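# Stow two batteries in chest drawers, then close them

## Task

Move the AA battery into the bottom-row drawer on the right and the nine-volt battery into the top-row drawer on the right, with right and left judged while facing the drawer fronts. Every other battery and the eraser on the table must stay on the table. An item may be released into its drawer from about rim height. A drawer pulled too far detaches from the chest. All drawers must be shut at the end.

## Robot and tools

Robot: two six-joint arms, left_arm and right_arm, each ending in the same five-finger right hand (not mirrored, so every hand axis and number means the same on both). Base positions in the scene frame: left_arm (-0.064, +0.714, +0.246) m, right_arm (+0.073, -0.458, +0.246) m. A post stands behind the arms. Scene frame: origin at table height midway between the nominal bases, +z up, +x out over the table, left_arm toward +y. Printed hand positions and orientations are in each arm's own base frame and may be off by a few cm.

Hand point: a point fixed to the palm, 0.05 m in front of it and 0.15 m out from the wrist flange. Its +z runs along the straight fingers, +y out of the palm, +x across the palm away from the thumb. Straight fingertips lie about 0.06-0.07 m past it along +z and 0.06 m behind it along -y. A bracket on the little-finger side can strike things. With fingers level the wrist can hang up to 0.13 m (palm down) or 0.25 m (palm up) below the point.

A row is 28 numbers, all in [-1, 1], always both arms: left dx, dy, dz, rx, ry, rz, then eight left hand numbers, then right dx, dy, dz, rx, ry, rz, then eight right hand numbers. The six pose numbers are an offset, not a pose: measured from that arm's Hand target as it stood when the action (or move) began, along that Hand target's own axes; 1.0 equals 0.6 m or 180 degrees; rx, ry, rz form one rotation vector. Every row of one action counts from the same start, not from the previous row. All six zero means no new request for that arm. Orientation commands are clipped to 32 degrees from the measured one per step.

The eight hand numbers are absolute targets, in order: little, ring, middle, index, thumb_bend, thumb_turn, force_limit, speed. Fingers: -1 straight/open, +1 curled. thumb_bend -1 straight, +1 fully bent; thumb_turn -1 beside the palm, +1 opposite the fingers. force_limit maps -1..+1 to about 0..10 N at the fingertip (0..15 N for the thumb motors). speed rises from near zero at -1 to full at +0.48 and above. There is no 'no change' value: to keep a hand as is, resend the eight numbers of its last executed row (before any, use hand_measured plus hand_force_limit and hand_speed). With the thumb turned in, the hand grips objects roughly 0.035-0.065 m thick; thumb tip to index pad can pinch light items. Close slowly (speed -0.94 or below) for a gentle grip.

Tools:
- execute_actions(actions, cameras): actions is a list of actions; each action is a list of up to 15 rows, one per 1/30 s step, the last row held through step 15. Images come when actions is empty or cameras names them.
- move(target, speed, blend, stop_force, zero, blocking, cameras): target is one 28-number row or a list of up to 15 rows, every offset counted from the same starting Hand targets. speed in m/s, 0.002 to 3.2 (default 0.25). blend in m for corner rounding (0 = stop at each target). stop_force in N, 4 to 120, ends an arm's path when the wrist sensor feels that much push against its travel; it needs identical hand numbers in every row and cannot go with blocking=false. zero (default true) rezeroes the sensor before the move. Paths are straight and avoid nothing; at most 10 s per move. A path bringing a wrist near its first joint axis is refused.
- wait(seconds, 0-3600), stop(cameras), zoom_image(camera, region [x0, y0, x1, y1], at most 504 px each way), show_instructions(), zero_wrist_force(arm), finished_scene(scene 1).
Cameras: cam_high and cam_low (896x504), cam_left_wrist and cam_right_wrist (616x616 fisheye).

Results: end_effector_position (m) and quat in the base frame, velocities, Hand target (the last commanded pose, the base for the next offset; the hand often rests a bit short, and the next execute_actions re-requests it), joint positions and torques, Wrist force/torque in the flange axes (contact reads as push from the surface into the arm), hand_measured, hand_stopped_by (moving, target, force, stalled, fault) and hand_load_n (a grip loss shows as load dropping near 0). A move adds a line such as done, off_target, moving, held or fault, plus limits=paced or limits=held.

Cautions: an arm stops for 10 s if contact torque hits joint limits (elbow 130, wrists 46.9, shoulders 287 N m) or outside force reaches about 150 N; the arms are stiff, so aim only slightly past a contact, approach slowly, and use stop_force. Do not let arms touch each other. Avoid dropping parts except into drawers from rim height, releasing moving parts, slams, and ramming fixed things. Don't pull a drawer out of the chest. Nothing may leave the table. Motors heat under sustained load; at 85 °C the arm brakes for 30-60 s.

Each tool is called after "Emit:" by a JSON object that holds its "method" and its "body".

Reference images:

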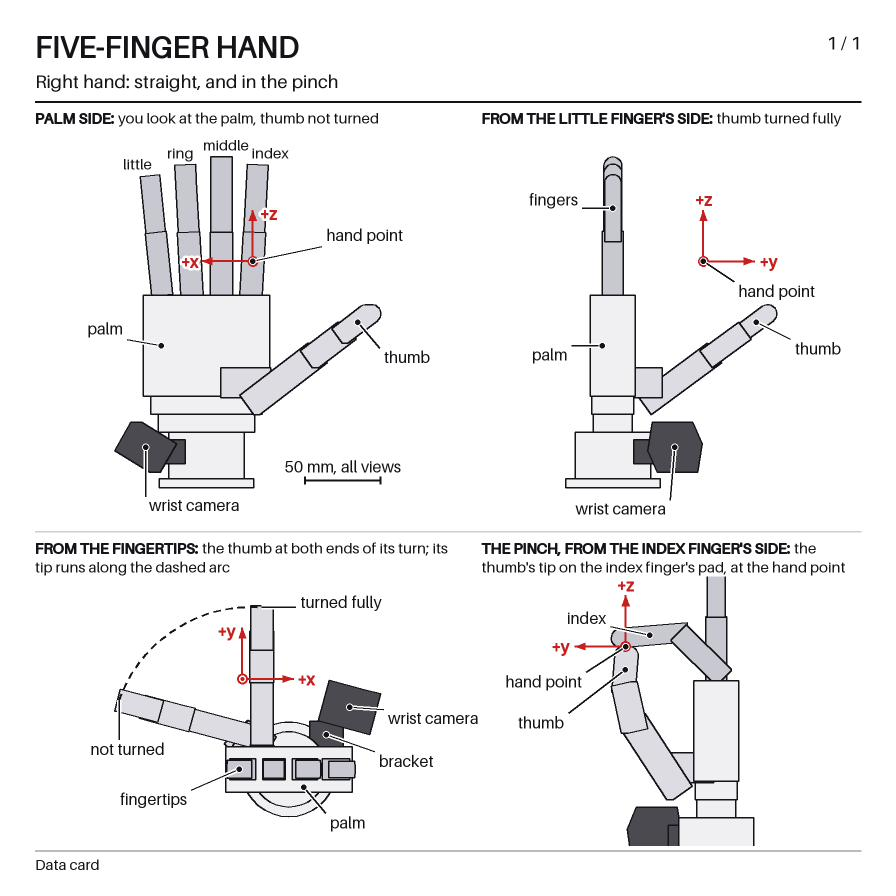

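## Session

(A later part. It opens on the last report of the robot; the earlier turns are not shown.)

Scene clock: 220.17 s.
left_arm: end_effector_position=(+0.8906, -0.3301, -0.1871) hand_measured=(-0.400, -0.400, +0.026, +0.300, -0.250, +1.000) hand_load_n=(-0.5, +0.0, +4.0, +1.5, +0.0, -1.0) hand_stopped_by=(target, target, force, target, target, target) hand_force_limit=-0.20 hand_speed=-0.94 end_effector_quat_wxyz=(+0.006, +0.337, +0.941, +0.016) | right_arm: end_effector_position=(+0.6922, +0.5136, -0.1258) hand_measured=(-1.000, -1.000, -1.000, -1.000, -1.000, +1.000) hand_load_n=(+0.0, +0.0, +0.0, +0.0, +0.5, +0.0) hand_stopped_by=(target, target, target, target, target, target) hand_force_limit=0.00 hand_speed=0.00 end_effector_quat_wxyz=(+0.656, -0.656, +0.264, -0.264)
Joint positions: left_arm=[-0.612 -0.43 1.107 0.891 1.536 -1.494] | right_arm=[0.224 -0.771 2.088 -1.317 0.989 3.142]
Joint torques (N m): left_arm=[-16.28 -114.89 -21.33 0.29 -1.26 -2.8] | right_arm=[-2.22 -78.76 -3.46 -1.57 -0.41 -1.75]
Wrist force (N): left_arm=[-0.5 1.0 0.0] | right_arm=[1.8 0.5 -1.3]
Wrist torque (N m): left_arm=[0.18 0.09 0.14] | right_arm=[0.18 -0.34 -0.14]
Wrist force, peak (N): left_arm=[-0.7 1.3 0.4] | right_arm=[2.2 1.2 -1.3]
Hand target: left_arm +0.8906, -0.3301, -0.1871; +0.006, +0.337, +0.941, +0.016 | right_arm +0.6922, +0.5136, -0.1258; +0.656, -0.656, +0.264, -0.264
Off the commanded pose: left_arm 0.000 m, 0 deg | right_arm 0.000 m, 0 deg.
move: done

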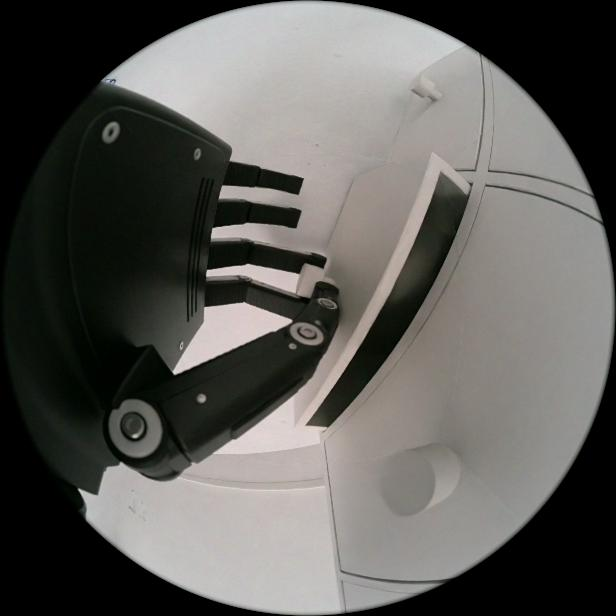

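Emit:
{"method": "move", "body": {"target": [0.0,-0.125,-0.0044,0,0,0,-0.4,-0.4,0.3,0.3,-0.25,1,-0.2,-0.94,0,0,-0.13,0,0,0,-1,-1,-1,-1,-1,1,0,0], "speed": 0.04, "cameras": ["cam_high","cam_left_wrist"]}}

Scene clock: 223.63 s.
left_arm: end_effector_position=(+0.8429, -0.3880, -0.1871) hand_measured=(-0.400, -0.400, +0.026, +0.300, -0.250, +1.000) hand_load_n=(+0.0, +0.0, +4.0, +1.5, +0.0, -1.5) hand_stopped_by=(target, target, force, target, target, target) hand_force_limit=-0.20 hand_speed=-0.94 end_effector_quat_wxyz=(+0.006, +0.337, +0.941, +0.016) | right_arm: end_effector_position=(+0.6383, +0.4574, -0.1258) hand_measured=(-1.000, -1.000, -1.000, -1.000, -1.000, +1.000) hand_load_n=(+0.0, +0.0, +0.0, +0.0, +0.0, +0.0) hand_stopped_by=(target, target, target, target, target, target) hand_force_limit=0.00 hand_speed=0.00 end_effector_quat_wxyz=(+0.656, -0.656, +0.264, -0.264)
Joint positions: left_arm=[-0.697 -0.454 1.162 0.863 1.536 -1.58] | right_arm=[0.141 -0.8 2.234 -1.433 0.905 3.142]
Joint torques (N m): left_arm=[-16.07 -110.74 -20.11 0.99 -1.27 -2.84] | right_arm=[-10.65 -83.59 4.49 -2.94 -2.31 -0.05]
Wrist force (N): left_arm=[-0.5 1.1 0.5] | right_arm=[1.8 1.7 -0.8]
Wrist torque (N m): left_arm=[0.17 0.10 0.16] | right_arm=[0.37 -0.34 -0.05]
Wrist force, peak (N): left_arm=[-0.5 1.6 0.3] | right_arm=[2.4 1.7 -1.1]
Hand target: left_arm +0.8429, -0.3881, -0.1871; +0.006, +0.337, +0.941, +0.016 | right_arm +0.6382, +0.4573, -0.1258; +0.656, -0.656, +0.264, -0.264
Off the commanded pose: left_arm 0.000 m, 0 deg | right_arm 0.000 m, 0 deg.
move: done

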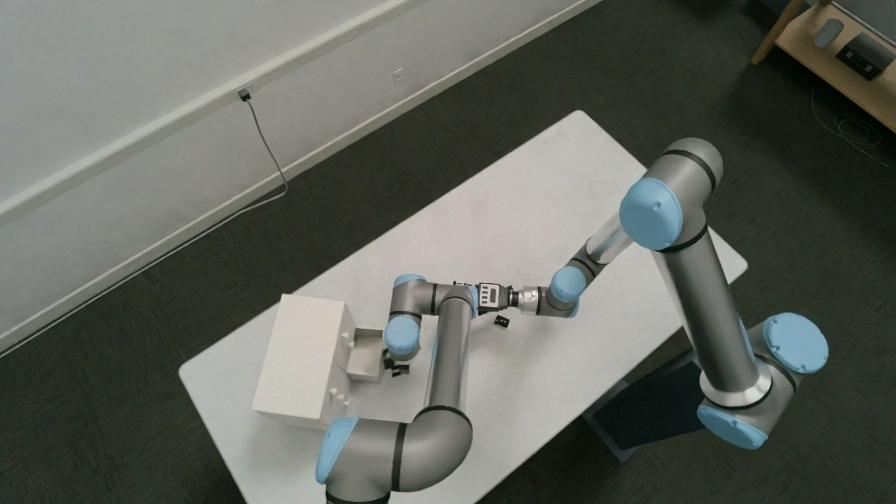

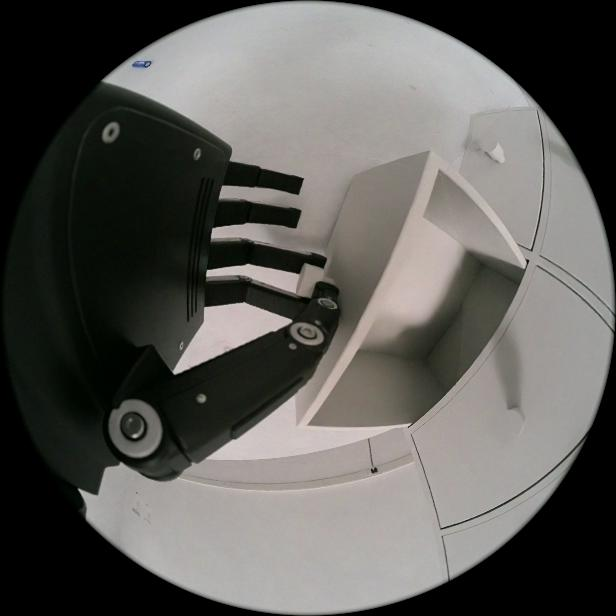

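Emit:
{"method": "move", "body": {"target": [[0,0,0,0,0,0,-0.6,-0.6,-0.6,-0.6,-0.25,1,-0.2,-0.2,0,0,0,0,0,0,-1,-1,-0.4,-0.4,0,1,-0.4,-0.2],[0,0,-0.022,0,0,0,-0.6,-0.6,-0.6,-0.6,-0.25,1,-0.2,-0.2,0.01,0.03,0,-0.02,0,0,-1,-1,-0.4,-0.4,0,1,-0.4,-0.2],[0,-0.1,-0.03,0,0,0,-0.6,-0.6,-0.6,-0.6,-0.25,1,-0.2,-0.2,0.015,0.1,0,-0.0444,0,0,-1,-1,-0.4,-0.4,0,1,-0.4,-0.2],[0.28,-0.15,-0.2,0,0,0,-0.6,-0.6,-0.6,-0.6,-0.25,1,-0.2,-0.2,0.015,0.1,0,-0.0444,0,0,-1,-1,-0.4,-0.4,0,1,-0.4,-0.2]], "speed": [0.05,0.03,0.08,0.2], "blend": [0,0,0.01,0], "cameras": ["cam_high","cam_left_wrist","cam_right_wrist"]}}

Scene clock: 235.70 s.
left_arm: end_effector_position=(+0.6534, -0.3541, -0.0704) hand_measured=(-0.600, -0.600, -0.562, -0.598, -0.250, +1.000) hand_load_n=(+0.0, +0.0, +0.0, +0.0, +0.0, +0.0) hand_stopped_by=(target, target, stalled, target, target, target) hand_force_limit=-0.20 hand_speed=-0.20 end_effector_quat_wxyz=(+0.006, +0.337, +0.941, +0.016) | right_arm: end_effector_position=(+0.6447, +0.4511, -0.1858) hand_measured=(-1.000, -1.000, -0.400, -0.400, +0.000, +1.000) hand_load_n=(+0.0, +0.0, +0.0, +0.0, +0.0, +0.0) hand_stopped_by=(target, target, target, target, target, target) hand_force_limit=-0.40 hand_speed=-0.20 end_effector_quat_wxyz=(-0.609, +0.700, -0.282, +0.245)
Joint positions: left_arm=[-0.836 -0.808 1.659 0.725 1.536 -1.719] | right_arm=[0.14 -0.74 2.157 -1.24 0.912 3.033]
Joint torques (N m): left_arm=[-17.91 -86.07 -14.95 0.79 -0.51 -2.83] | right_arm=[16.45 -57.54 -19.53 1.82 2.12 -3.4]
Wrist force (N): left_arm=[-0.5 0.8 -0.5] | right_arm=[1.8 1.8 -1.3]
Wrist torque (N m): left_arm=[0.30 0.08 0.12] | right_arm=[0.40 -0.33 0.08]
Wrist force, peak (N): left_arm=[1.8 11.8 -19.9] | right_arm=[1.7 1.9 -1.7]
Hand target: left_arm +0.6533, -0.3541, -0.0704; +0.006, +0.337, +0.941, +0.016 | right_arm +0.6447, +0.4511, -0.1858; -0.609, +0.700, -0.282, +0.245
Off the commanded pose: left_arm 0.000 m, 0 deg | right_arm 0.000 m, 0 deg.
move: done

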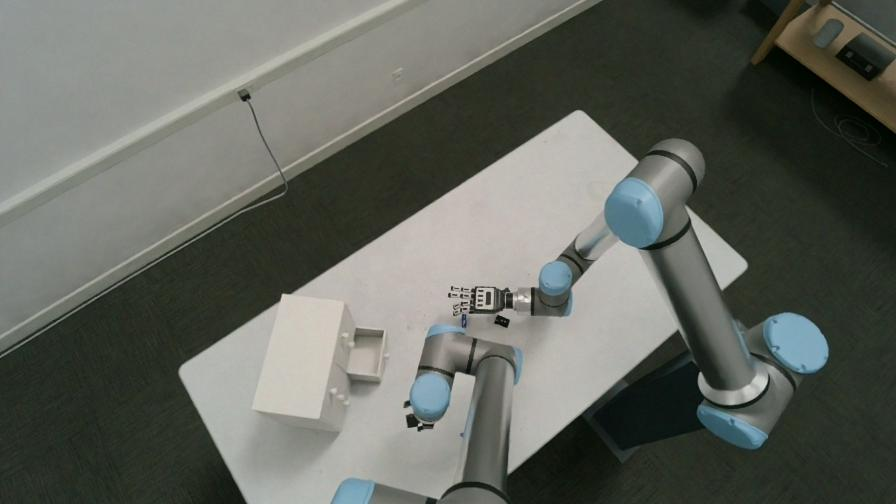

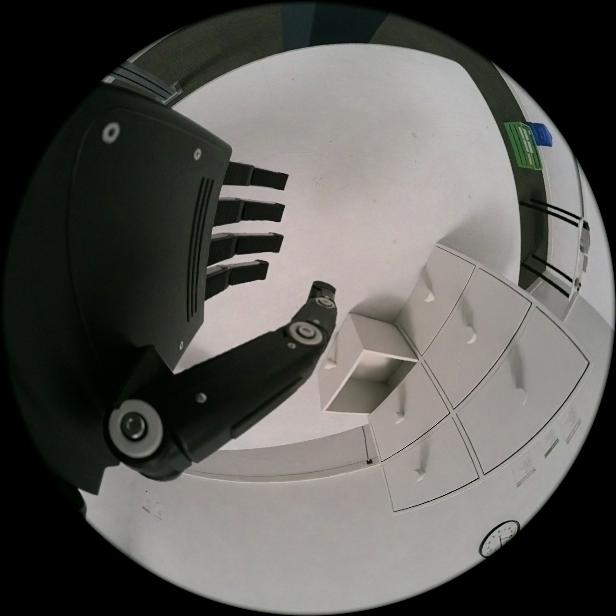

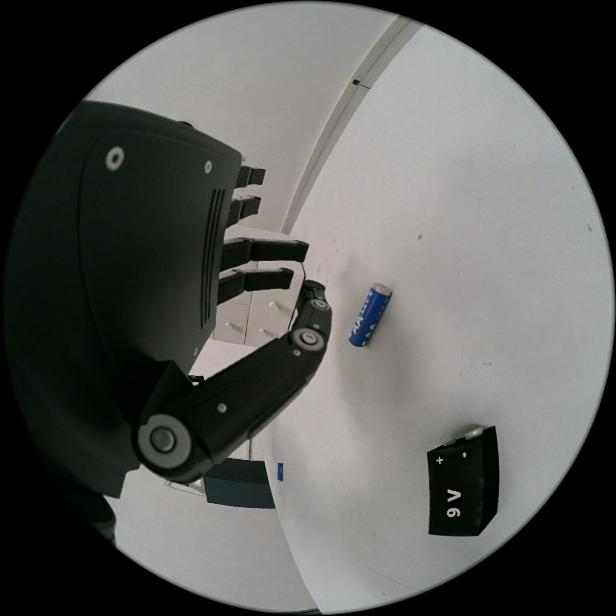

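Emit:
{"method": "move", "body": {"target": [0,0,0,0,0,0,-0.6,-0.6,-0.6,-0.6,-0.25,1,-0.2,-0.2,0.0,0.0495,0.0085,0,0,0,-1,-1,-0.4,-0.4,0,1,-0.4,-0.2], "speed": 0.06, "cameras": ["cam_right_wrist"]}}

Emit:
{"method": "zoom_image", "body": {"camera": "cam_right_wrist", "region": [240, 220, 400, 380]}}

Scene clock: 240.10 s.
left_arm: end_effector_position=(+0.6533, -0.3541, -0.0704) hand_measured=(-0.600, -0.600, -0.562, -0.598, -0.250, +1.000) hand_load_n=(+0.0, +0.0, +0.0, +0.0, +0.0, +0.0) hand_stopped_by=(target, target, stalled, target, target, target) hand_force_limit=-0.20 hand_speed=-0.20 end_effector_quat_wxyz=(+0.006, +0.337, +0.941, +0.016) | right_arm: end_effector_position=(+0.6453, +0.4518, -0.2159) hand_measured=(-1.000, -1.000, -0.400, -0.400, +0.000, +1.000) hand_load_n=(+0.0, +0.0, +0.0, +0.0, +0.0, +0.0) hand_stopped_by=(target, target, target, target, target, target) hand_force_limit=-0.40 hand_speed=-0.20 end_effector_quat_wxyz=(-0.609, +0.700, -0.282, +0.245)
Joint positions: left_arm=[-0.836 -0.808 1.659 0.725 1.536 -1.719] | right_arm=[0.141 -0.681 2.138 -1.28 0.913 3.033]
Joint torques (N m): left_arm=[-15.29 -90.73 -15.43 1.01 -1.06 -2.97] | right_arm=[16.15 -55.82 -17.46 -3.04 1.89 2.23]
Wrist force (N): left_arm=[-0.2 0.9 -0.6] | right_arm=[1.1 1.5 -0.8]
Wrist torque (N m): left_arm=[0.32 0.06 0.14] | right_arm=[0.36 -0.21 0.00]
Wrist force, peak (N): left_arm=[-0.5 1.2 -0.8] | right_arm=[2.1 1.3 -1.7]
Hand target: left_arm +0.6533, -0.3541, -0.0704; +0.006, +0.337, +0.941, +0.016 | right_arm +0.6453, +0.4518, -0.2160; -0.609, +0.700, -0.282, +0.245
Off the commanded pose: left_arm 0.000 m, 0 deg | right_arm 0.000 m, 0 deg.
move: done

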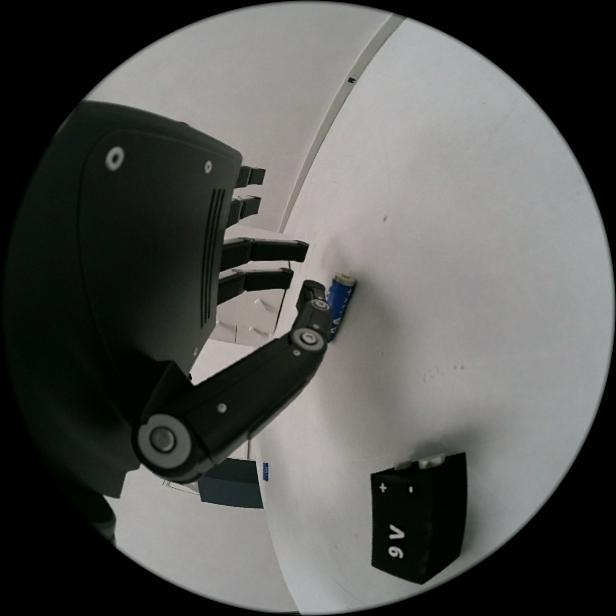

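Scaled by 3.150 from the camera's image (finer frame: 880x880).

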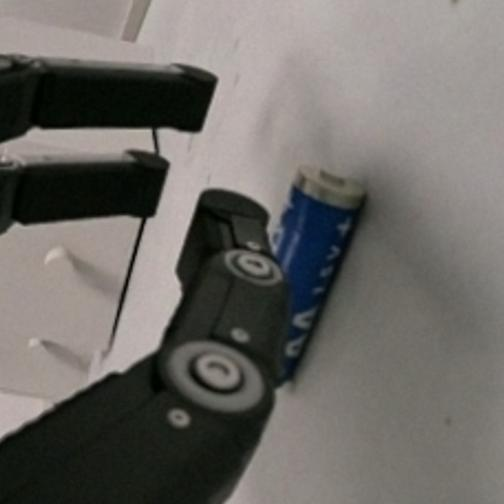

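Emit:
{"method": "move", "body": {"target": [0,0,0,0,0,0,-0.6,-0.6,-0.6,-0.6,-0.25,1,-0.2,-0.2,0.0,0.0314,0.0044,0,0,0,-1,-1,-0.4,-0.4,0,1,-0.4,-0.2], "speed": 0.015, "stop_force": 4, "cameras": ["cam_right_wrist"]}}

Emit:
{"method": "zoom_image", "body": {"camera": "cam_right_wrist", "region": [240, 220, 400, 380]}}

Scene clock: 244.67 s.
left_arm: end_effector_position=(+0.6533, -0.3541, -0.0704) hand_measured=(-0.600, -0.600, -0.562, -0.598, -0.250, +1.000) hand_load_n=(+0.0, +0.0, +0.0, +0.0, +0.0, +0.0) hand_stopped_by=(target, target, stalled, target, target, target) hand_force_limit=-0.20 hand_speed=-0.20 end_effector_quat_wxyz=(+0.006, +0.337, +0.941, +0.016) | right_arm: end_effector_position=(+0.6453, +0.4518, -0.2350) hand_measured=(-1.000, -1.000, -0.400, -0.400, +0.000, +1.000) hand_load_n=(+0.0, +0.0, +0.0, +0.0, +0.0, +0.0) hand_stopped_by=(target, target, target, target, target, target) hand_force_limit=-0.40 hand_speed=-0.20 end_effector_quat_wxyz=(-0.609, +0.700, -0.282, +0.245)
Joint positions: left_arm=[-0.836 -0.808 1.659 0.725 1.536 -1.719] | right_arm=[0.141 -0.645 2.126 -1.304 0.913 3.033]
Joint torques (N m): left_arm=[-17.73 -88.77 -18.25 0.7 -0.58 -2.6] | right_arm=[16.24 -59.49 -17.29 -2.76 1.79 0.25]
Wrist force (N): left_arm=[-0.6 0.8 -0.2] | right_arm=[1.9 1.6 -1.1]
Wrist torque (N m): left_arm=[0.29 0.09 0.11] | right_arm=[0.37 -0.33 0.04]
Wrist force, peak (N): left_arm=[-0.3 1.2 -0.7] | right_arm=[1.6 1.8 -1.6]
Hand target: left_arm +0.6533, -0.3541, -0.0704; +0.006, +0.337, +0.941, +0.016 | right_arm +0.6453, +0.4518, -0.2350; -0.609, +0.700, -0.282, +0.245
Off the commanded pose: left_arm 0.000 m, 0 deg | right_arm 0.000 m, 0 deg.
move: done

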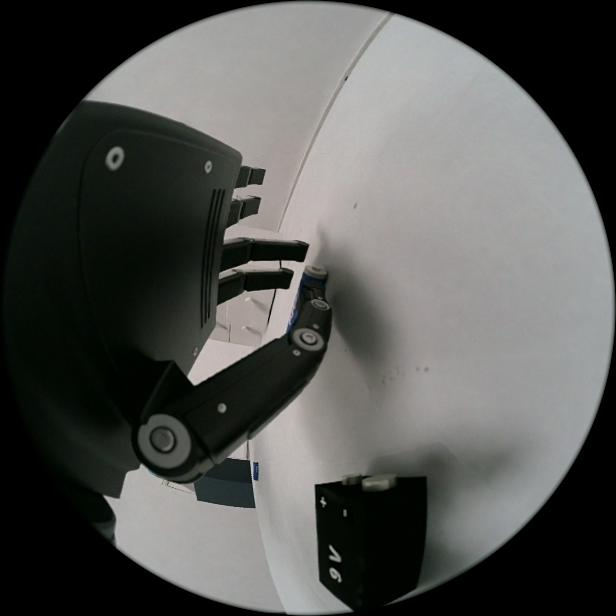

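Scaled by 3.150 from the camera's image (finer frame: 880x880).

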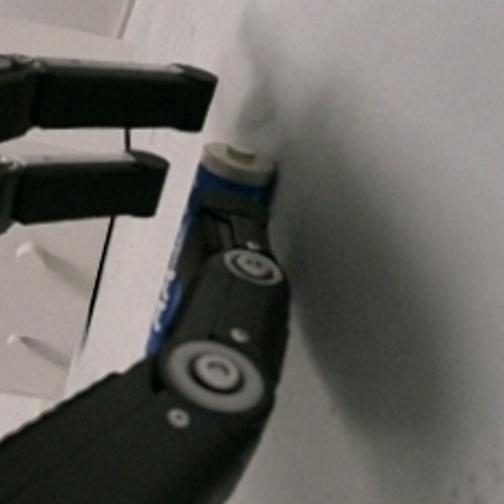

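Emit:
{"method": "move", "body": {"target": [[0,0,0,0,0,0,-0.6,-0.6,-0.6,-0.6,-0.25,1,-0.2,-0.2,0.0,-0.0025,0,0,0,0,-1,-1,-0.4,-0.4,0,1,-0.4,-0.2],[0,0,0,0,0,0,-0.6,-0.6,-0.6,-0.6,-0.25,1,-0.2,-0.2,0.0,-0.0025,0,0,0,0,-1,-1,0.15,0.15,0,1,-0.4,-0.9]], "speed": 0.015, "cameras": ["cam_right_wrist"]}}

Emit:
{"method": "zoom_image", "body": {"camera": "cam_right_wrist", "region": [240, 220, 400, 380]}}

Scene clock: 249.57 s.
left_arm: end_effector_position=(+0.6533, -0.3541, -0.0704) hand_measured=(-0.600, -0.600, -0.562, -0.598, -0.250, +1.000) hand_load_n=(+0.0, +0.0, +0.0, +0.0, +0.0, +0.0) hand_stopped_by=(target, target, stalled, target, target, target) hand_force_limit=-0.20 hand_speed=-0.20 end_effector_quat_wxyz=(+0.006, +0.337, +0.941, +0.016) | right_arm: end_effector_position=(+0.6455, +0.4519, -0.2335) hand_measured=(-1.000, -1.000, -0.104, +0.036, +0.000, +1.000) hand_load_n=(+0.0, +0.0, +4.5, +3.0, +0.0, +0.0) hand_stopped_by=(target, target, force, force, target, target) hand_force_limit=-0.40 hand_speed=-0.90 end_effector_quat_wxyz=(-0.609, +0.700, -0.282, +0.245)
Joint positions: left_arm=[-0.836 -0.808 1.659 0.725 1.536 -1.719] | right_arm=[0.141 -0.648 2.126 -1.302 0.913 3.033]
Joint torques (N m): left_arm=[-14.88 -87.87 -15.7 0.55 -0.76 -2.86] | right_arm=[14.86 -81.15 6.58 1.78 1.85 1.74]
Wrist force (N): left_arm=[-0.5 0.9 -0.2] | right_arm=[1.1 -2.5 0.2]
Wrist torque (N m): left_arm=[0.30 0.08 0.11] | right_arm=[0.49 -0.24 -0.09]
Wrist force, peak (N): left_arm=[-0.7 1.1 -0.7] | right_arm=[1.6 -2.6 0.0]
Hand target: left_arm +0.6533, -0.3541, -0.0704; +0.006, +0.337, +0.941, +0.016 | right_arm +0.6455, +0.4519, -0.2335; -0.609, +0.700, -0.282, +0.245
Off the commanded pose: left_arm 0.000 m, 0 deg | right_arm 0.000 m, 0 deg.
move: done

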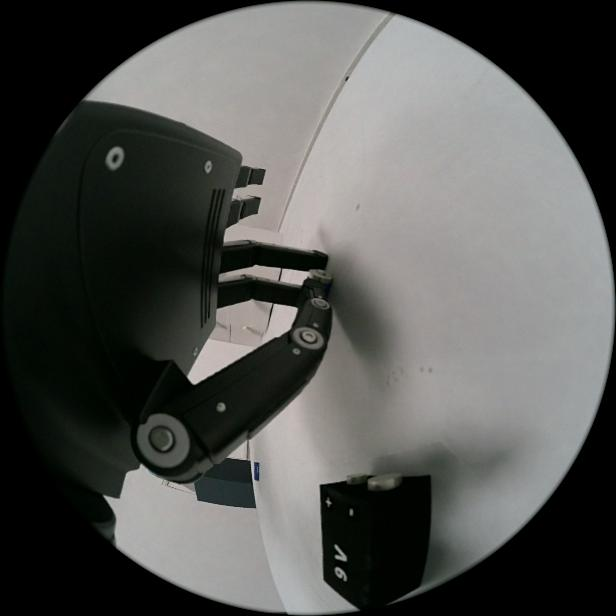

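Scaled by 3.150 from the camera's image (finer frame: 880x880).

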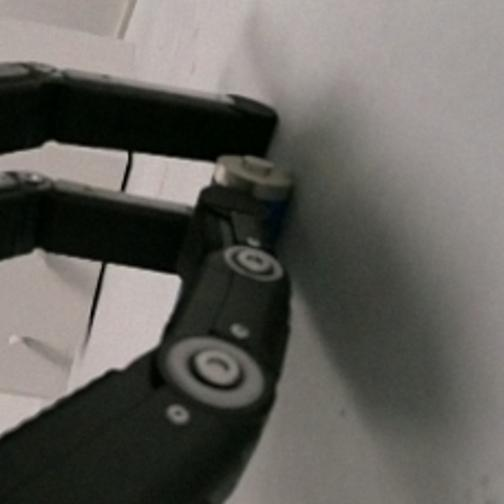

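Emit:
{"method": "move", "body": {"target": [0,0,0,0,0,0,-0.6,-0.6,-0.6,-0.6,-0.25,1,-0.2,-0.2,0.0,-0.035,-0.005,0,0,0,-1,-1,0.15,0.15,0,1,-0.4,-0.9], "speed": 0.02, "cameras": ["cam_right_wrist"]}}

Emit:
{"method": "zoom_image", "body": {"camera": "cam_right_wrist", "region": [240, 220, 400, 380]}}

Scene clock: 252.33 s.
left_arm: end_effector_position=(+0.6533, -0.3541, -0.0704) hand_measured=(-0.600, -0.600, -0.562, -0.598, -0.250, +1.000) hand_load_n=(+0.0, +0.0, +0.0, +0.0, -0.5, +0.0) hand_stopped_by=(target, target, stalled, target, target, target) hand_force_limit=-0.20 hand_speed=-0.20 end_effector_quat_wxyz=(+0.006, +0.337, +0.941, +0.016) | right_arm: end_effector_position=(+0.6454, +0.4519, -0.2124) hand_measured=(-1.000, -1.000, -0.104, +0.036, +0.000, +1.000) hand_load_n=(+0.0, +0.0, +0.0, +3.0, +0.5, +0.0) hand_stopped_by=(target, target, force, force, target, target) hand_force_limit=-0.40 hand_speed=-0.90 end_effector_quat_wxyz=(-0.609, +0.700, -0.282, +0.245)
Joint positions: left_arm=[-0.836 -0.808 1.659 0.725 1.536 -1.719] | right_arm=[0.141 -0.688 2.14 -1.275 0.913 3.033]
Joint torques (N m): left_arm=[-12.96 -89.43 -16.37 0.19 -0.89 -2.38] | right_arm=[-7.12 -86.04 5.46 1.88 -1.31 1.11]
Wrist force (N): left_arm=[-0.5 1.0 -0.5] | right_arm=[1.3 1.5 -1.1]
Wrist torque (N m): left_arm=[0.34 0.10 0.12] | right_arm=[0.34 -0.24 -0.01]
Wrist force, peak (N): left_arm=[-0.4 1.3 -0.9] | right_arm=[1.6 -2.9 0.2]
Hand target: left_arm +0.6533, -0.3541, -0.0704; +0.006, +0.337, +0.941, +0.016 | right_arm +0.6454, +0.4519, -0.2123; -0.609, +0.700, -0.282, +0.245
Off the commanded pose: left_arm 0.000 m, 0 deg | right_arm 0.000 m, 0 deg.
move: done

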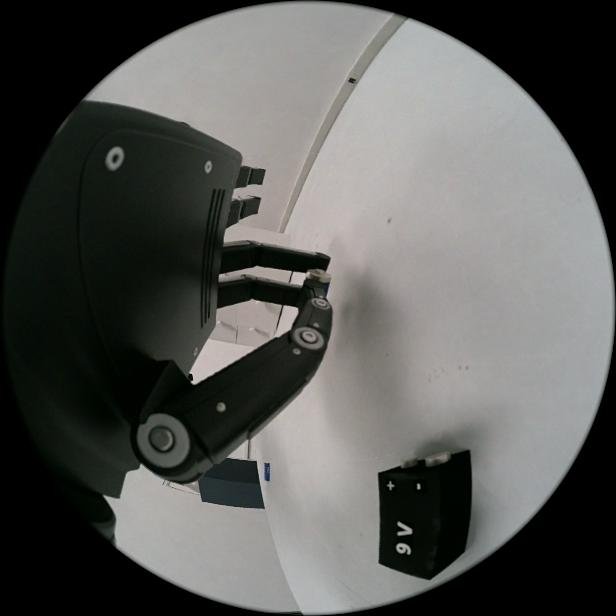

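Scaled by 3.150 from the camera's image (finer frame: 880x880).

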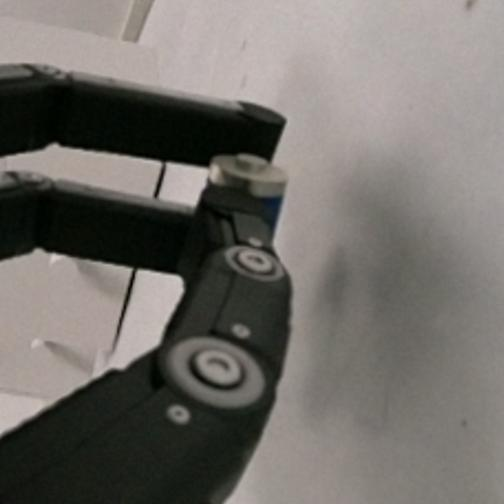

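Emit:
{"method": "move", "body": {"target": [[0,0,0,0,0,0,-0.6,-0.6,-0.6,-0.6,-0.25,1,-0.2,-0.2,0,0,0,0,0,0,-1,-1,0.2,0.15,0,1,-0.6,-0.85],[0,0,0,0,0,0,-0.6,-0.6,-0.6,-0.6,-0.25,1,-0.2,-0.2,0,-0.2078,-0.0292,0,0,0,1,1,0.2,0.15,0,1,-0.6,-0.2],[0.08,0,0,0,0,0,-0.6,-0.6,-0.6,-0.6,-0.25,1,-0.2,-0.2,-0.25,-0.2557,0.3115,0,0,0,1,1,0.2,0.15,0,1,-0.6,-0.2]], "speed": [0.05,0.1,0.15], "cameras": ["cam_high","cam_right_wrist"]}}

Scene clock: 263.07 s.
left_arm: end_effector_position=(+0.6163, -0.3236, -0.0704) hand_measured=(-0.600, -0.600, -0.562, -0.598, -0.250, +1.000) hand_load_n=(+0.0, +0.5, +0.0, +0.0, +0.0, +0.0) hand_stopped_by=(target, target, stalled, target, target, target) hand_force_limit=-0.20 hand_speed=-0.20 end_effector_quat_wxyz=(+0.006, +0.337, +0.941, +0.016) | right_arm: end_effector_position=(+0.6801, +0.7046, -0.0863) hand_measured=(+1.000, +1.000, +0.020, +0.036, +0.000, +1.000) hand_load_n=(+0.0, +0.5, +2.0, +3.0, +1.5, +0.5) hand_stopped_by=(target, target, force, force, target, target) hand_force_limit=-0.60 hand_speed=-0.20 end_effector_quat_wxyz=(-0.609, +0.700, -0.282, +0.245)
Joint positions: left_arm=[-0.847 -0.86 1.769 0.667 1.536 -1.73] | right_arm=[0.516 -0.799 1.832 -0.887 1.284 3.101]
Joint torques (N m): left_arm=[-17.74 -83.9 -13.15 0.43 1.25 -2.89] | right_arm=[15.5 -70.93 -34.06 1.45 1.97 2.33]
Wrist force (N): left_arm=[-0.1 0.8 -0.4] | right_arm=[1.5 2.2 -1.3]
Wrist torque (N m): left_arm=[0.26 0.06 0.11] | right_arm=[0.41 -0.23 -0.12]
Wrist force, peak (N): left_arm=[-0.7 1.4 -0.6] | right_arm=[2.6 2.2 -2.4]
Hand target: left_arm +0.6162, -0.3236, -0.0704; +0.006, +0.337, +0.941, +0.016 | right_arm +0.6801, +0.7047, -0.0863; -0.609, +0.700, -0.282, +0.245
Off the commanded pose: left_arm 0.000 m, 0 deg | right_arm 0.000 m, 0 deg.
move: done

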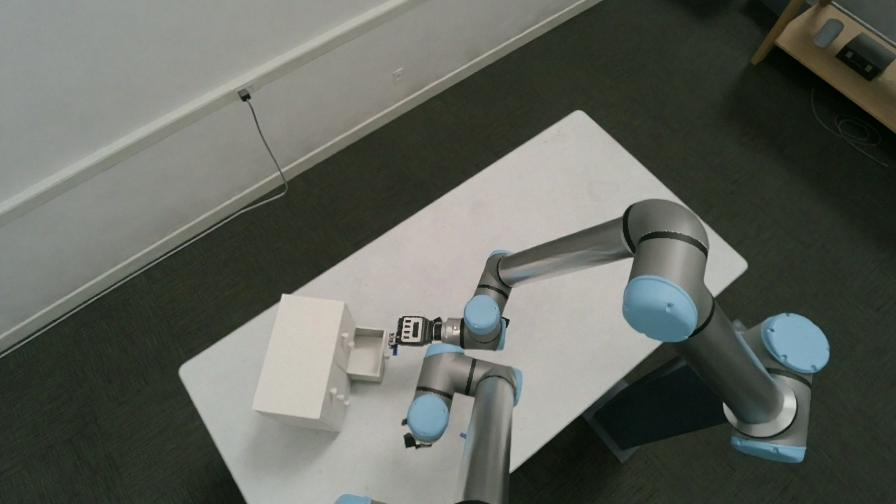

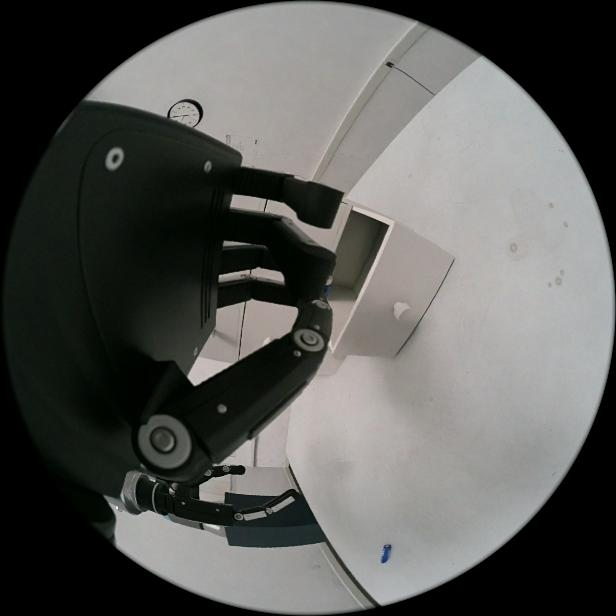

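Emit:
{"method": "zoom_image", "body": {"camera": "cam_right_wrist", "region": [260, 170, 480, 390]}}

Scaled by 2.291 from the camera's image (finer frame: 880x880).

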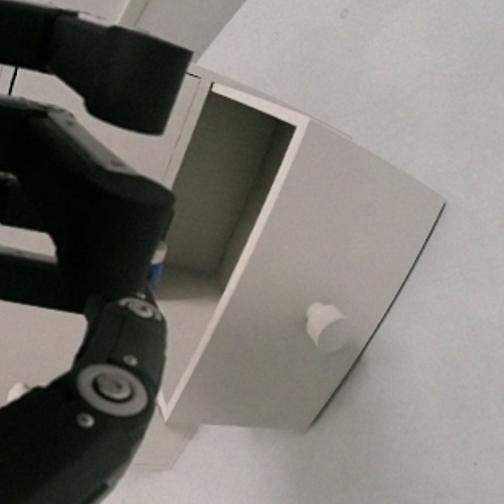

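Emit:
{"method": "move", "body": {"target": [[0,0,0,0,0,0,-0.6,-0.6,-0.6,-0.6,-0.25,1,-0.2,-0.2,-0.0072,-0.0192,0.137,0,0,0,1,1,0.2,0.15,0,1,-0.6,-0.2],[0,0,0,0,0,0,-0.6,-0.6,-0.6,-0.6,-0.25,1,-0.2,-0.2,-0.0072,0.0662,0.149,0,0,0,1,1,0.2,0.15,0,1,-0.6,-0.2]], "speed": 0.05, "stop_force": 8, "cameras": ["cam_high","cam_left_wrist","cam_right_wrist"]}}

Scene clock: 270.43 s.
left_arm: end_effector_position=(+0.6162, -0.3236, -0.0704) hand_measured=(-0.600, -0.600, -0.562, -0.598, -0.250, +1.000) hand_load_n=(+0.5, +0.0, +0.0, +0.0, +0.0, +0.0) hand_stopped_by=(target, target, stalled, target, target, target) hand_force_limit=-0.20 hand_speed=-0.20 end_effector_quat_wxyz=(+0.006, +0.337, +0.941, +0.016) | right_arm: end_effector_position=(+0.7344, +0.7676, -0.1381) hand_measured=(+1.000, +1.000, +0.020, +0.036, +0.000, +1.000) hand_load_n=(+0.0, +0.0, +2.0, +3.0, +1.5, +0.5) hand_stopped_by=(target, target, force, force, target, target) hand_force_limit=-0.60 hand_speed=-0.20 end_effector_quat_wxyz=(-0.609, +0.700, -0.282, +0.245)
Joint positions: left_arm=[-0.847 -0.86 1.769 0.667 1.536 -1.73] | right_arm=[0.552 -0.652 1.633 -0.837 1.319 3.106]
Joint torques (N m): left_arm=[-15.66 -82.78 -12.29 0.91 -1.26 -3] | right_arm=[15.4 -80.09 -38.09 -3.11 2.16 2.18]
Wrist force (N): left_arm=[-0.3 0.9 -0.4] | right_arm=[1.9 2.0 -1.3]
Wrist torque (N m): left_arm=[0.28 0.09 0.11] | right_arm=[0.39 -0.30 -0.09]
Wrist force, peak (N): left_arm=[-0.6 1.3 -0.8] | right_arm=[1.6 2.3 -2.0]
Hand target: left_arm +0.6162, -0.3236, -0.0704; +0.006, +0.337, +0.941, +0.016 | right_arm +0.7344, +0.7676, -0.1381; -0.609, +0.700, -0.282, +0.245
Off the commanded pose: left_arm 0.000 m, 0 deg | right_arm 0.000 m, 0 deg.
move: done

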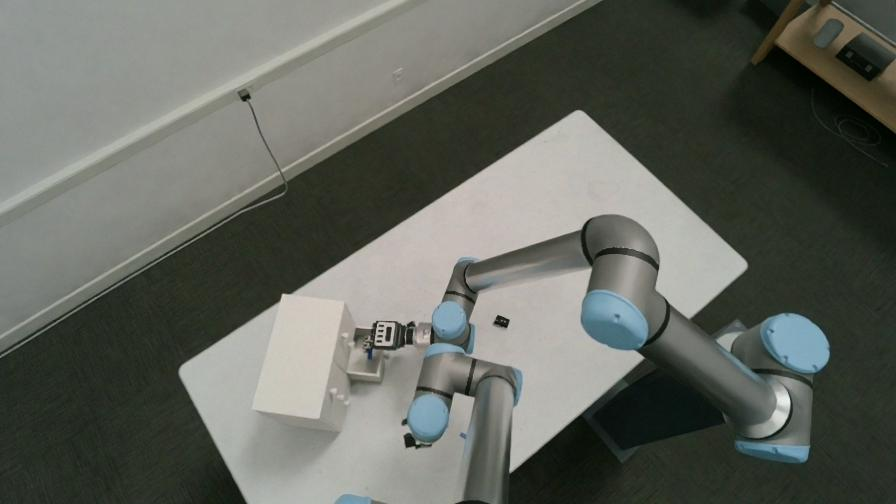

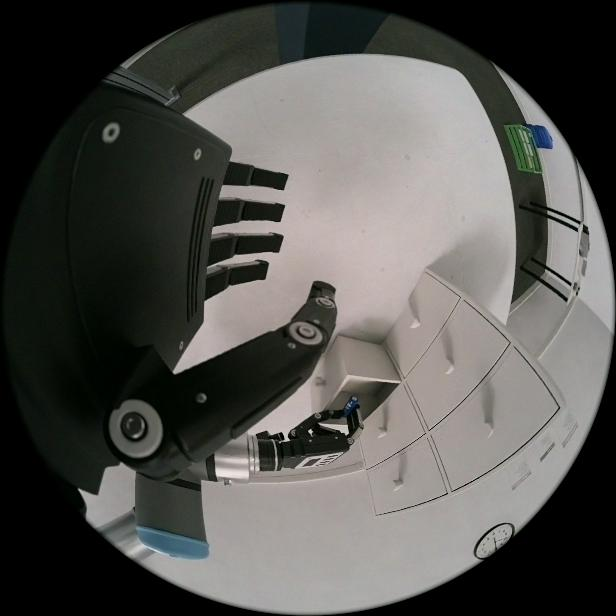

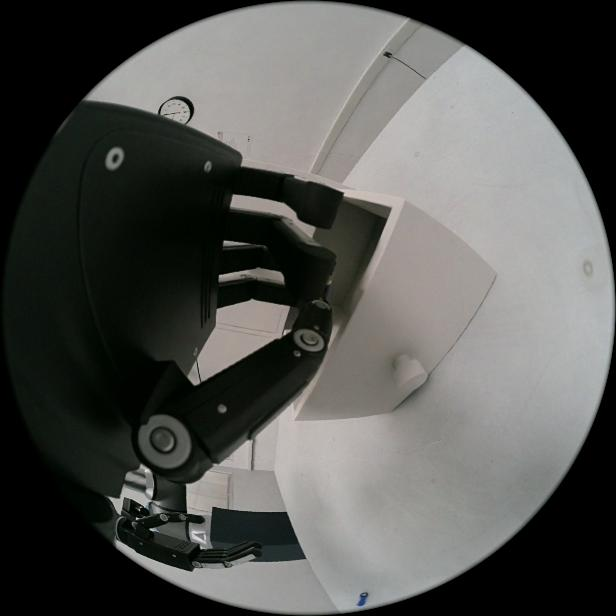

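Emit:
{"method": "zoom_image", "body": {"camera": "cam_left_wrist", "region": [260, 310, 440, 490]}}

Emit:
{"method": "zoom_image", "body": {"camera": "cam_right_wrist", "region": [260, 170, 440, 350]}}

Emit:
{"method": "zoom_image", "body": {"camera": "cam_high", "region": [320, 290, 450, 400]}}

Scaled by 2.800 from the camera's image (finer frame: 880x880).

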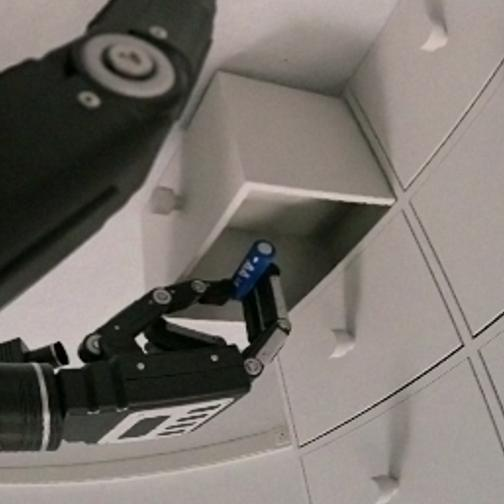

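Scaled by 2.800 from the camera's image (finer frame: 880x880).

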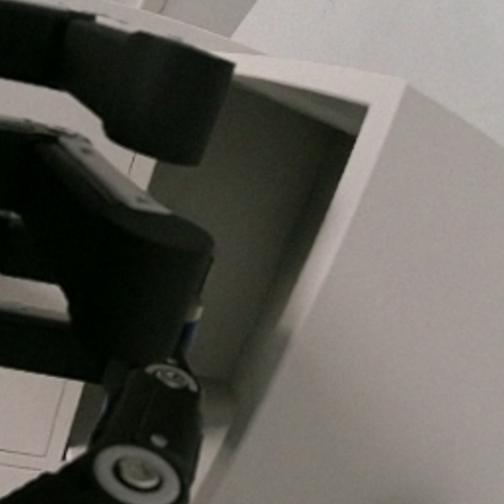

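Scaled by 3.877 from the camera's image (finer frame: 1280x720).

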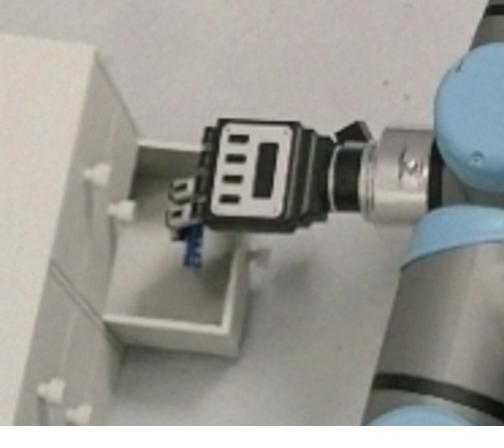

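Emit:
{"method": "move", "body": {"target": [0,0,0,0,0,0,-0.6,-0.6,-0.6,-0.6,-0.25,1,-0.2,-0.2,0,0,0,0,0,0,1,1,-0.25,-0.25,0,1,-0.6,0], "speed": 0.05, "cameras": ["cam_high","cam_left_wrist","cam_right_wrist"]}}

Emit:
{"method": "zoom_image", "body": {"camera": "cam_left_wrist", "region": [260, 310, 440, 490]}}

Emit:
{"method": "zoom_image", "body": {"camera": "cam_high", "region": [320, 290, 450, 400]}}

Scene clock: 272.77 s.
left_arm: end_effector_position=(+0.6162, -0.3236, -0.0704) hand_measured=(-0.600, -0.600, -0.562, -0.598, -0.250, +1.000) hand_load_n=(+0.0, +0.0, +0.0, +0.0, +0.0, +0.0) hand_stopped_by=(target, target, stalled, target, target, target) hand_force_limit=-0.20 hand_speed=-0.20 end_effector_quat_wxyz=(+0.006, +0.337, +0.941, +0.016) | right_arm: end_effector_position=(+0.7344, +0.7676, -0.1381) hand_measured=(+1.000, +1.000, -0.250, -0.250, +0.000, +1.000) hand_load_n=(+0.0, +0.5, +0.0, +0.0, +0.0, +0.0) hand_stopped_by=(target, target, target, target, target, target) hand_force_limit=-0.60 hand_speed=0.00 end_effector_quat_wxyz=(-0.609, +0.700, -0.282, +0.245)
Joint positions: left_arm=[-0.847 -0.86 1.769 0.667 1.536 -1.73] | right_arm=[0.552 -0.652 1.633 -0.837 1.319 3.106]
Joint torques (N m): left_arm=[-14.2 -84.87 -13.67 0.16 -0.9 -2.61] | right_arm=[16.82 -79.75 -37.44 -2.95 2.19 2.03]
Wrist force (N): left_arm=[-0.1 0.7 -0.7] | right_arm=[1.4 1.9 -1.0]
Wrist torque (N m): left_arm=[0.27 0.06 0.11] | right_arm=[0.39 -0.24 -0.11]
Wrist force, peak (N): left_arm=[-0.4 1.2 -0.9] | right_arm=[1.8 2.4 -1.3]
Hand target: left_arm +0.6162, -0.3236, -0.0704; +0.006, +0.337, +0.941, +0.016 | right_arm +0.7344, +0.7676, -0.1381; -0.609, +0.700, -0.282, +0.245
Off the commanded pose: left_arm 0.000 m, 0 deg | right_arm 0.000 m, 0 deg.
move: done

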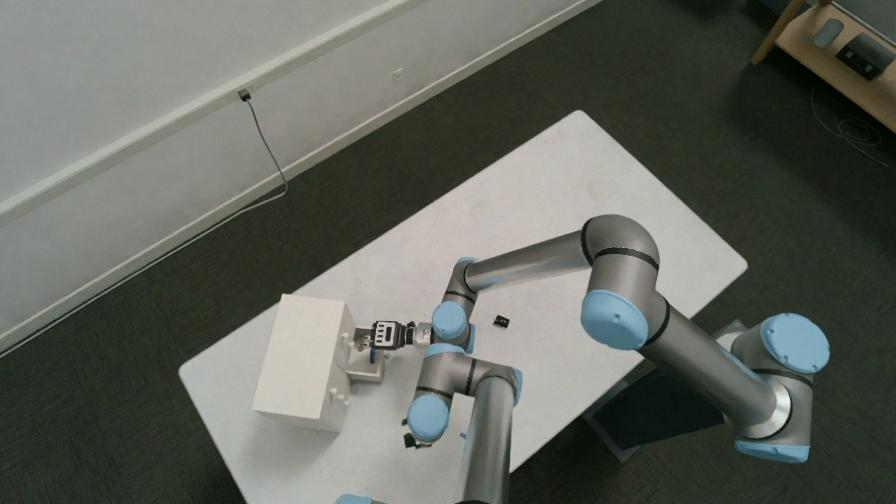

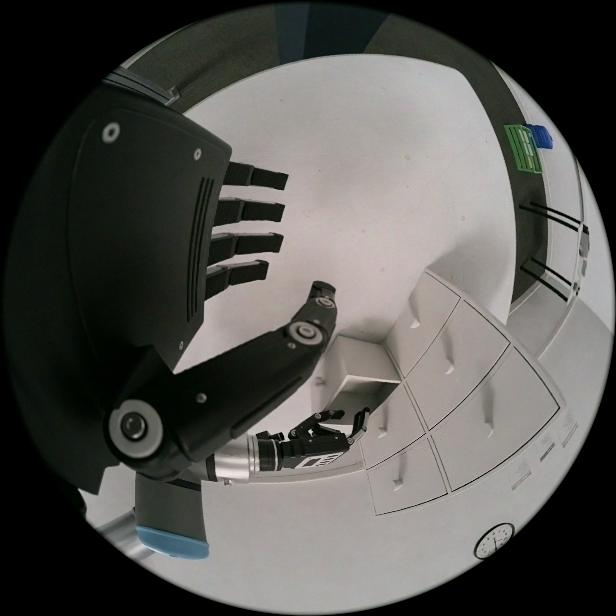

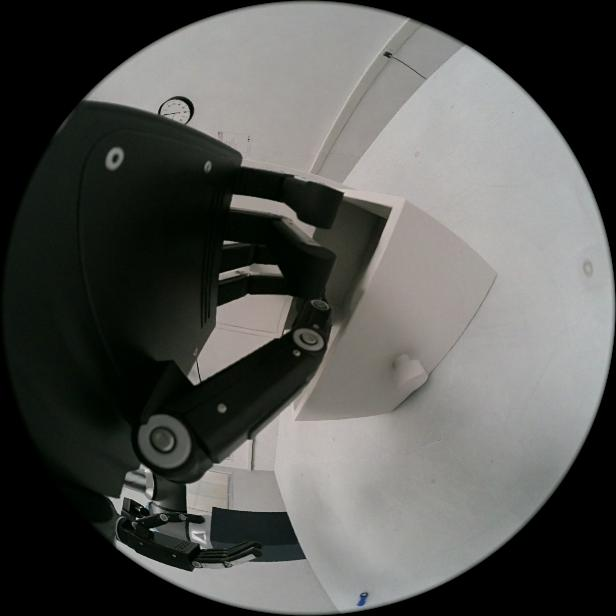

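Scaled by 2.800 from the camera's image (finer frame: 880x880).

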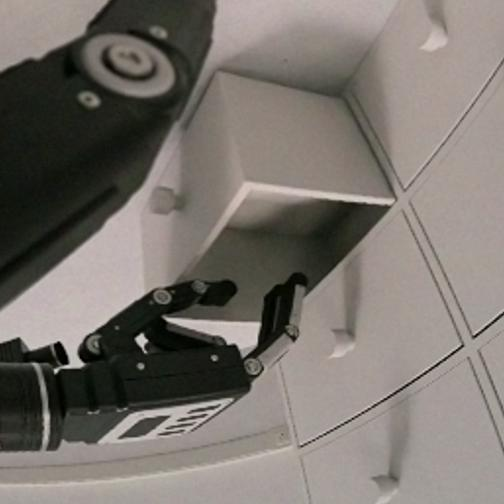

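Scaled by 3.877 from the camera's image (finer frame: 1280x720).

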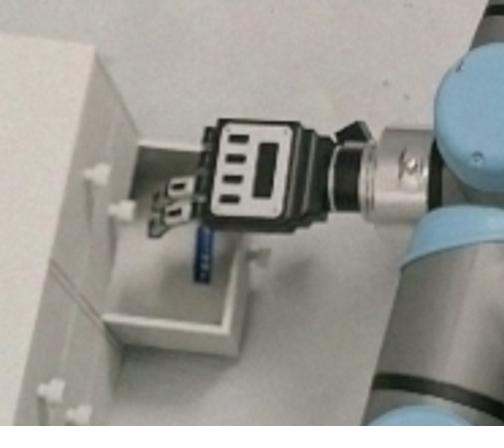

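Emit:
{"method": "move", "body": {"target": [[0,0,0,0,0,0,-0.6,-0.6,-0.6,-0.6,-0.25,1,-0.2,-0.2,0,-0.0333,-0.05,0,0,0,1,1,-0.25,-0.25,0,1,-0.6,0],[0,0,0,0,0,0,-0.6,-0.6,-0.6,-0.6,-0.25,1,-0.2,-0.2,0,-0.1333,-0.25,0,0,0,1,1,-0.25,-0.25,0,1,-0.6,0]], "speed": 0.12, "blend": [0.015, 0], "cameras": ["all"]}}

Scene clock: 279.30 s.
left_arm: end_effector_position=(+0.6162, -0.3236, -0.0704) hand_measured=(-0.600, -0.600, -0.562, -0.598, -0.250, +1.000) hand_load_n=(+0.0, +0.0, +0.0, +0.0, +0.0, +0.0) hand_stopped_by=(target, target, stalled, target, target, target) hand_force_limit=-0.20 hand_speed=-0.20 end_effector_quat_wxyz=(+0.006, +0.337, +0.941, +0.016) | right_arm: end_effector_position=(+0.6394, +0.6684, -0.0380) hand_measured=(+1.000, +1.000, -0.250, -0.250, +0.000, +1.000) hand_load_n=(+0.0, +0.0, +0.0, +0.0, +0.0, +0.0) hand_stopped_by=(target, target, target, target, target, target) hand_force_limit=-0.60 hand_speed=0.00 end_effector_quat_wxyz=(-0.609, +0.700, -0.282, +0.245)
Joint positions: left_arm=[-0.847 -0.86 1.769 0.667 1.536 -1.73] | right_arm=[0.499 -0.92 1.953 -0.887 1.266 3.098]
Joint torques (N m): left_arm=[-14.41 -84.43 -13.86 0.51 -0.71 -2.76] | right_arm=[-9.04 -90.21 -13.26 -3.42 -2.49 -3.09]
Wrist force (N): left_arm=[-0.6 1.0 -0.6] | right_arm=[1.9 1.8 -1.5]
Wrist torque (N m): left_arm=[0.30 0.13 0.09] | right_arm=[0.41 -0.30 0.08]
Wrist force, peak (N): left_arm=[-0.7 1.4 -0.8] | right_arm=[1.9 2.6 -0.8]
Hand target: left_arm +0.6162, -0.3236, -0.0704; +0.006, +0.337, +0.941, +0.016 | right_arm +0.6393, +0.6684, -0.0380; -0.609, +0.700, -0.282, +0.245
Off the commanded pose: left_arm 0.000 m, 0 deg | right_arm 0.000 m, 0 deg.
move: done

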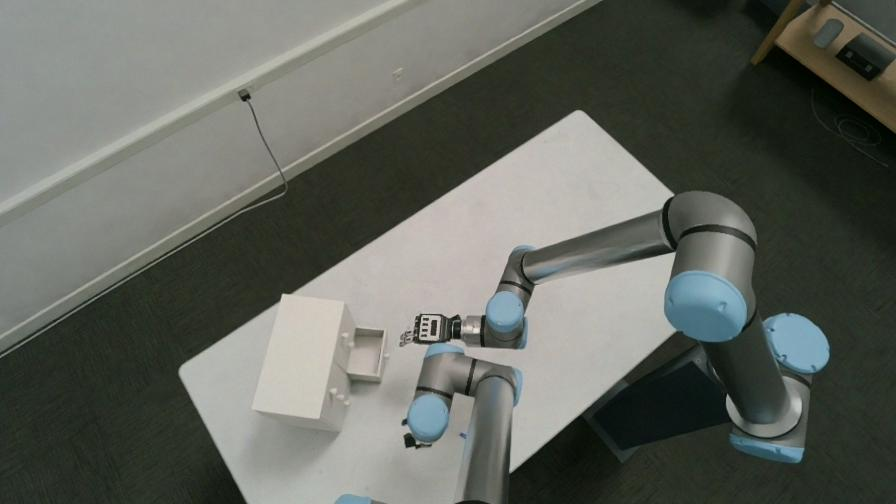

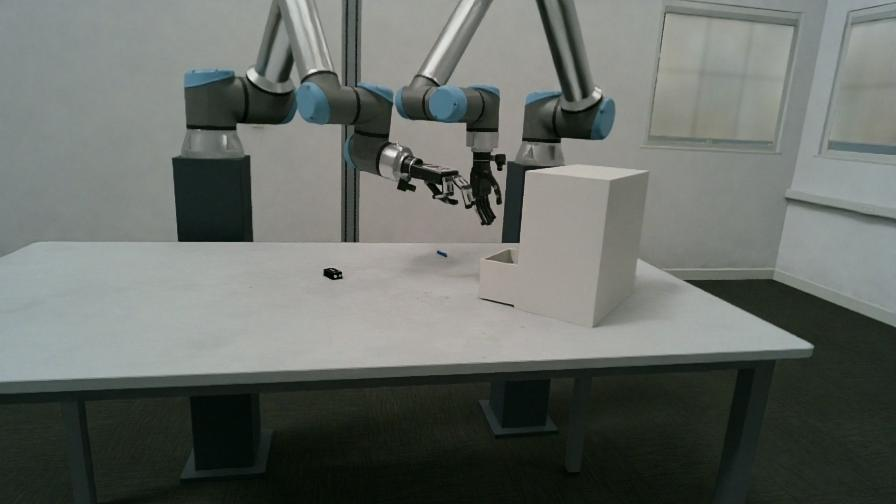

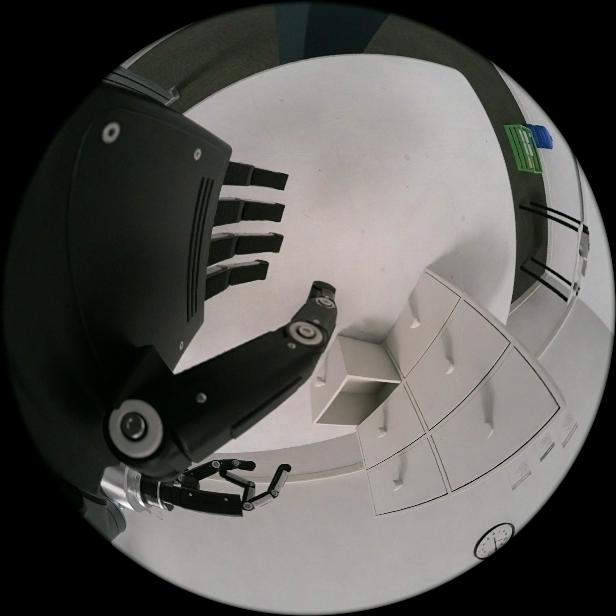

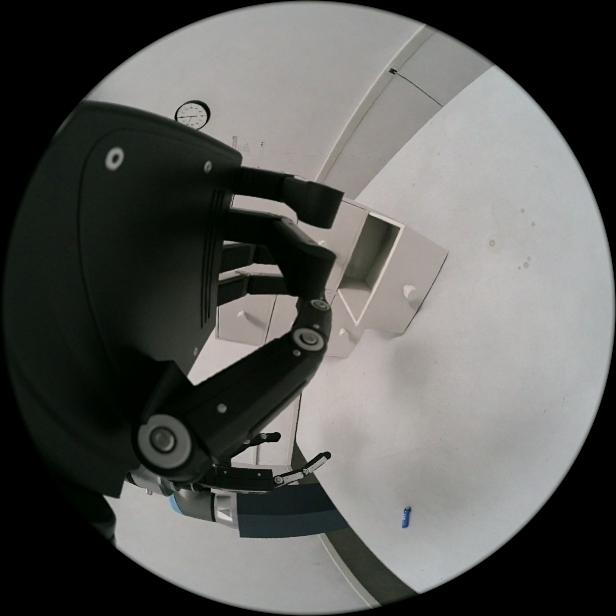

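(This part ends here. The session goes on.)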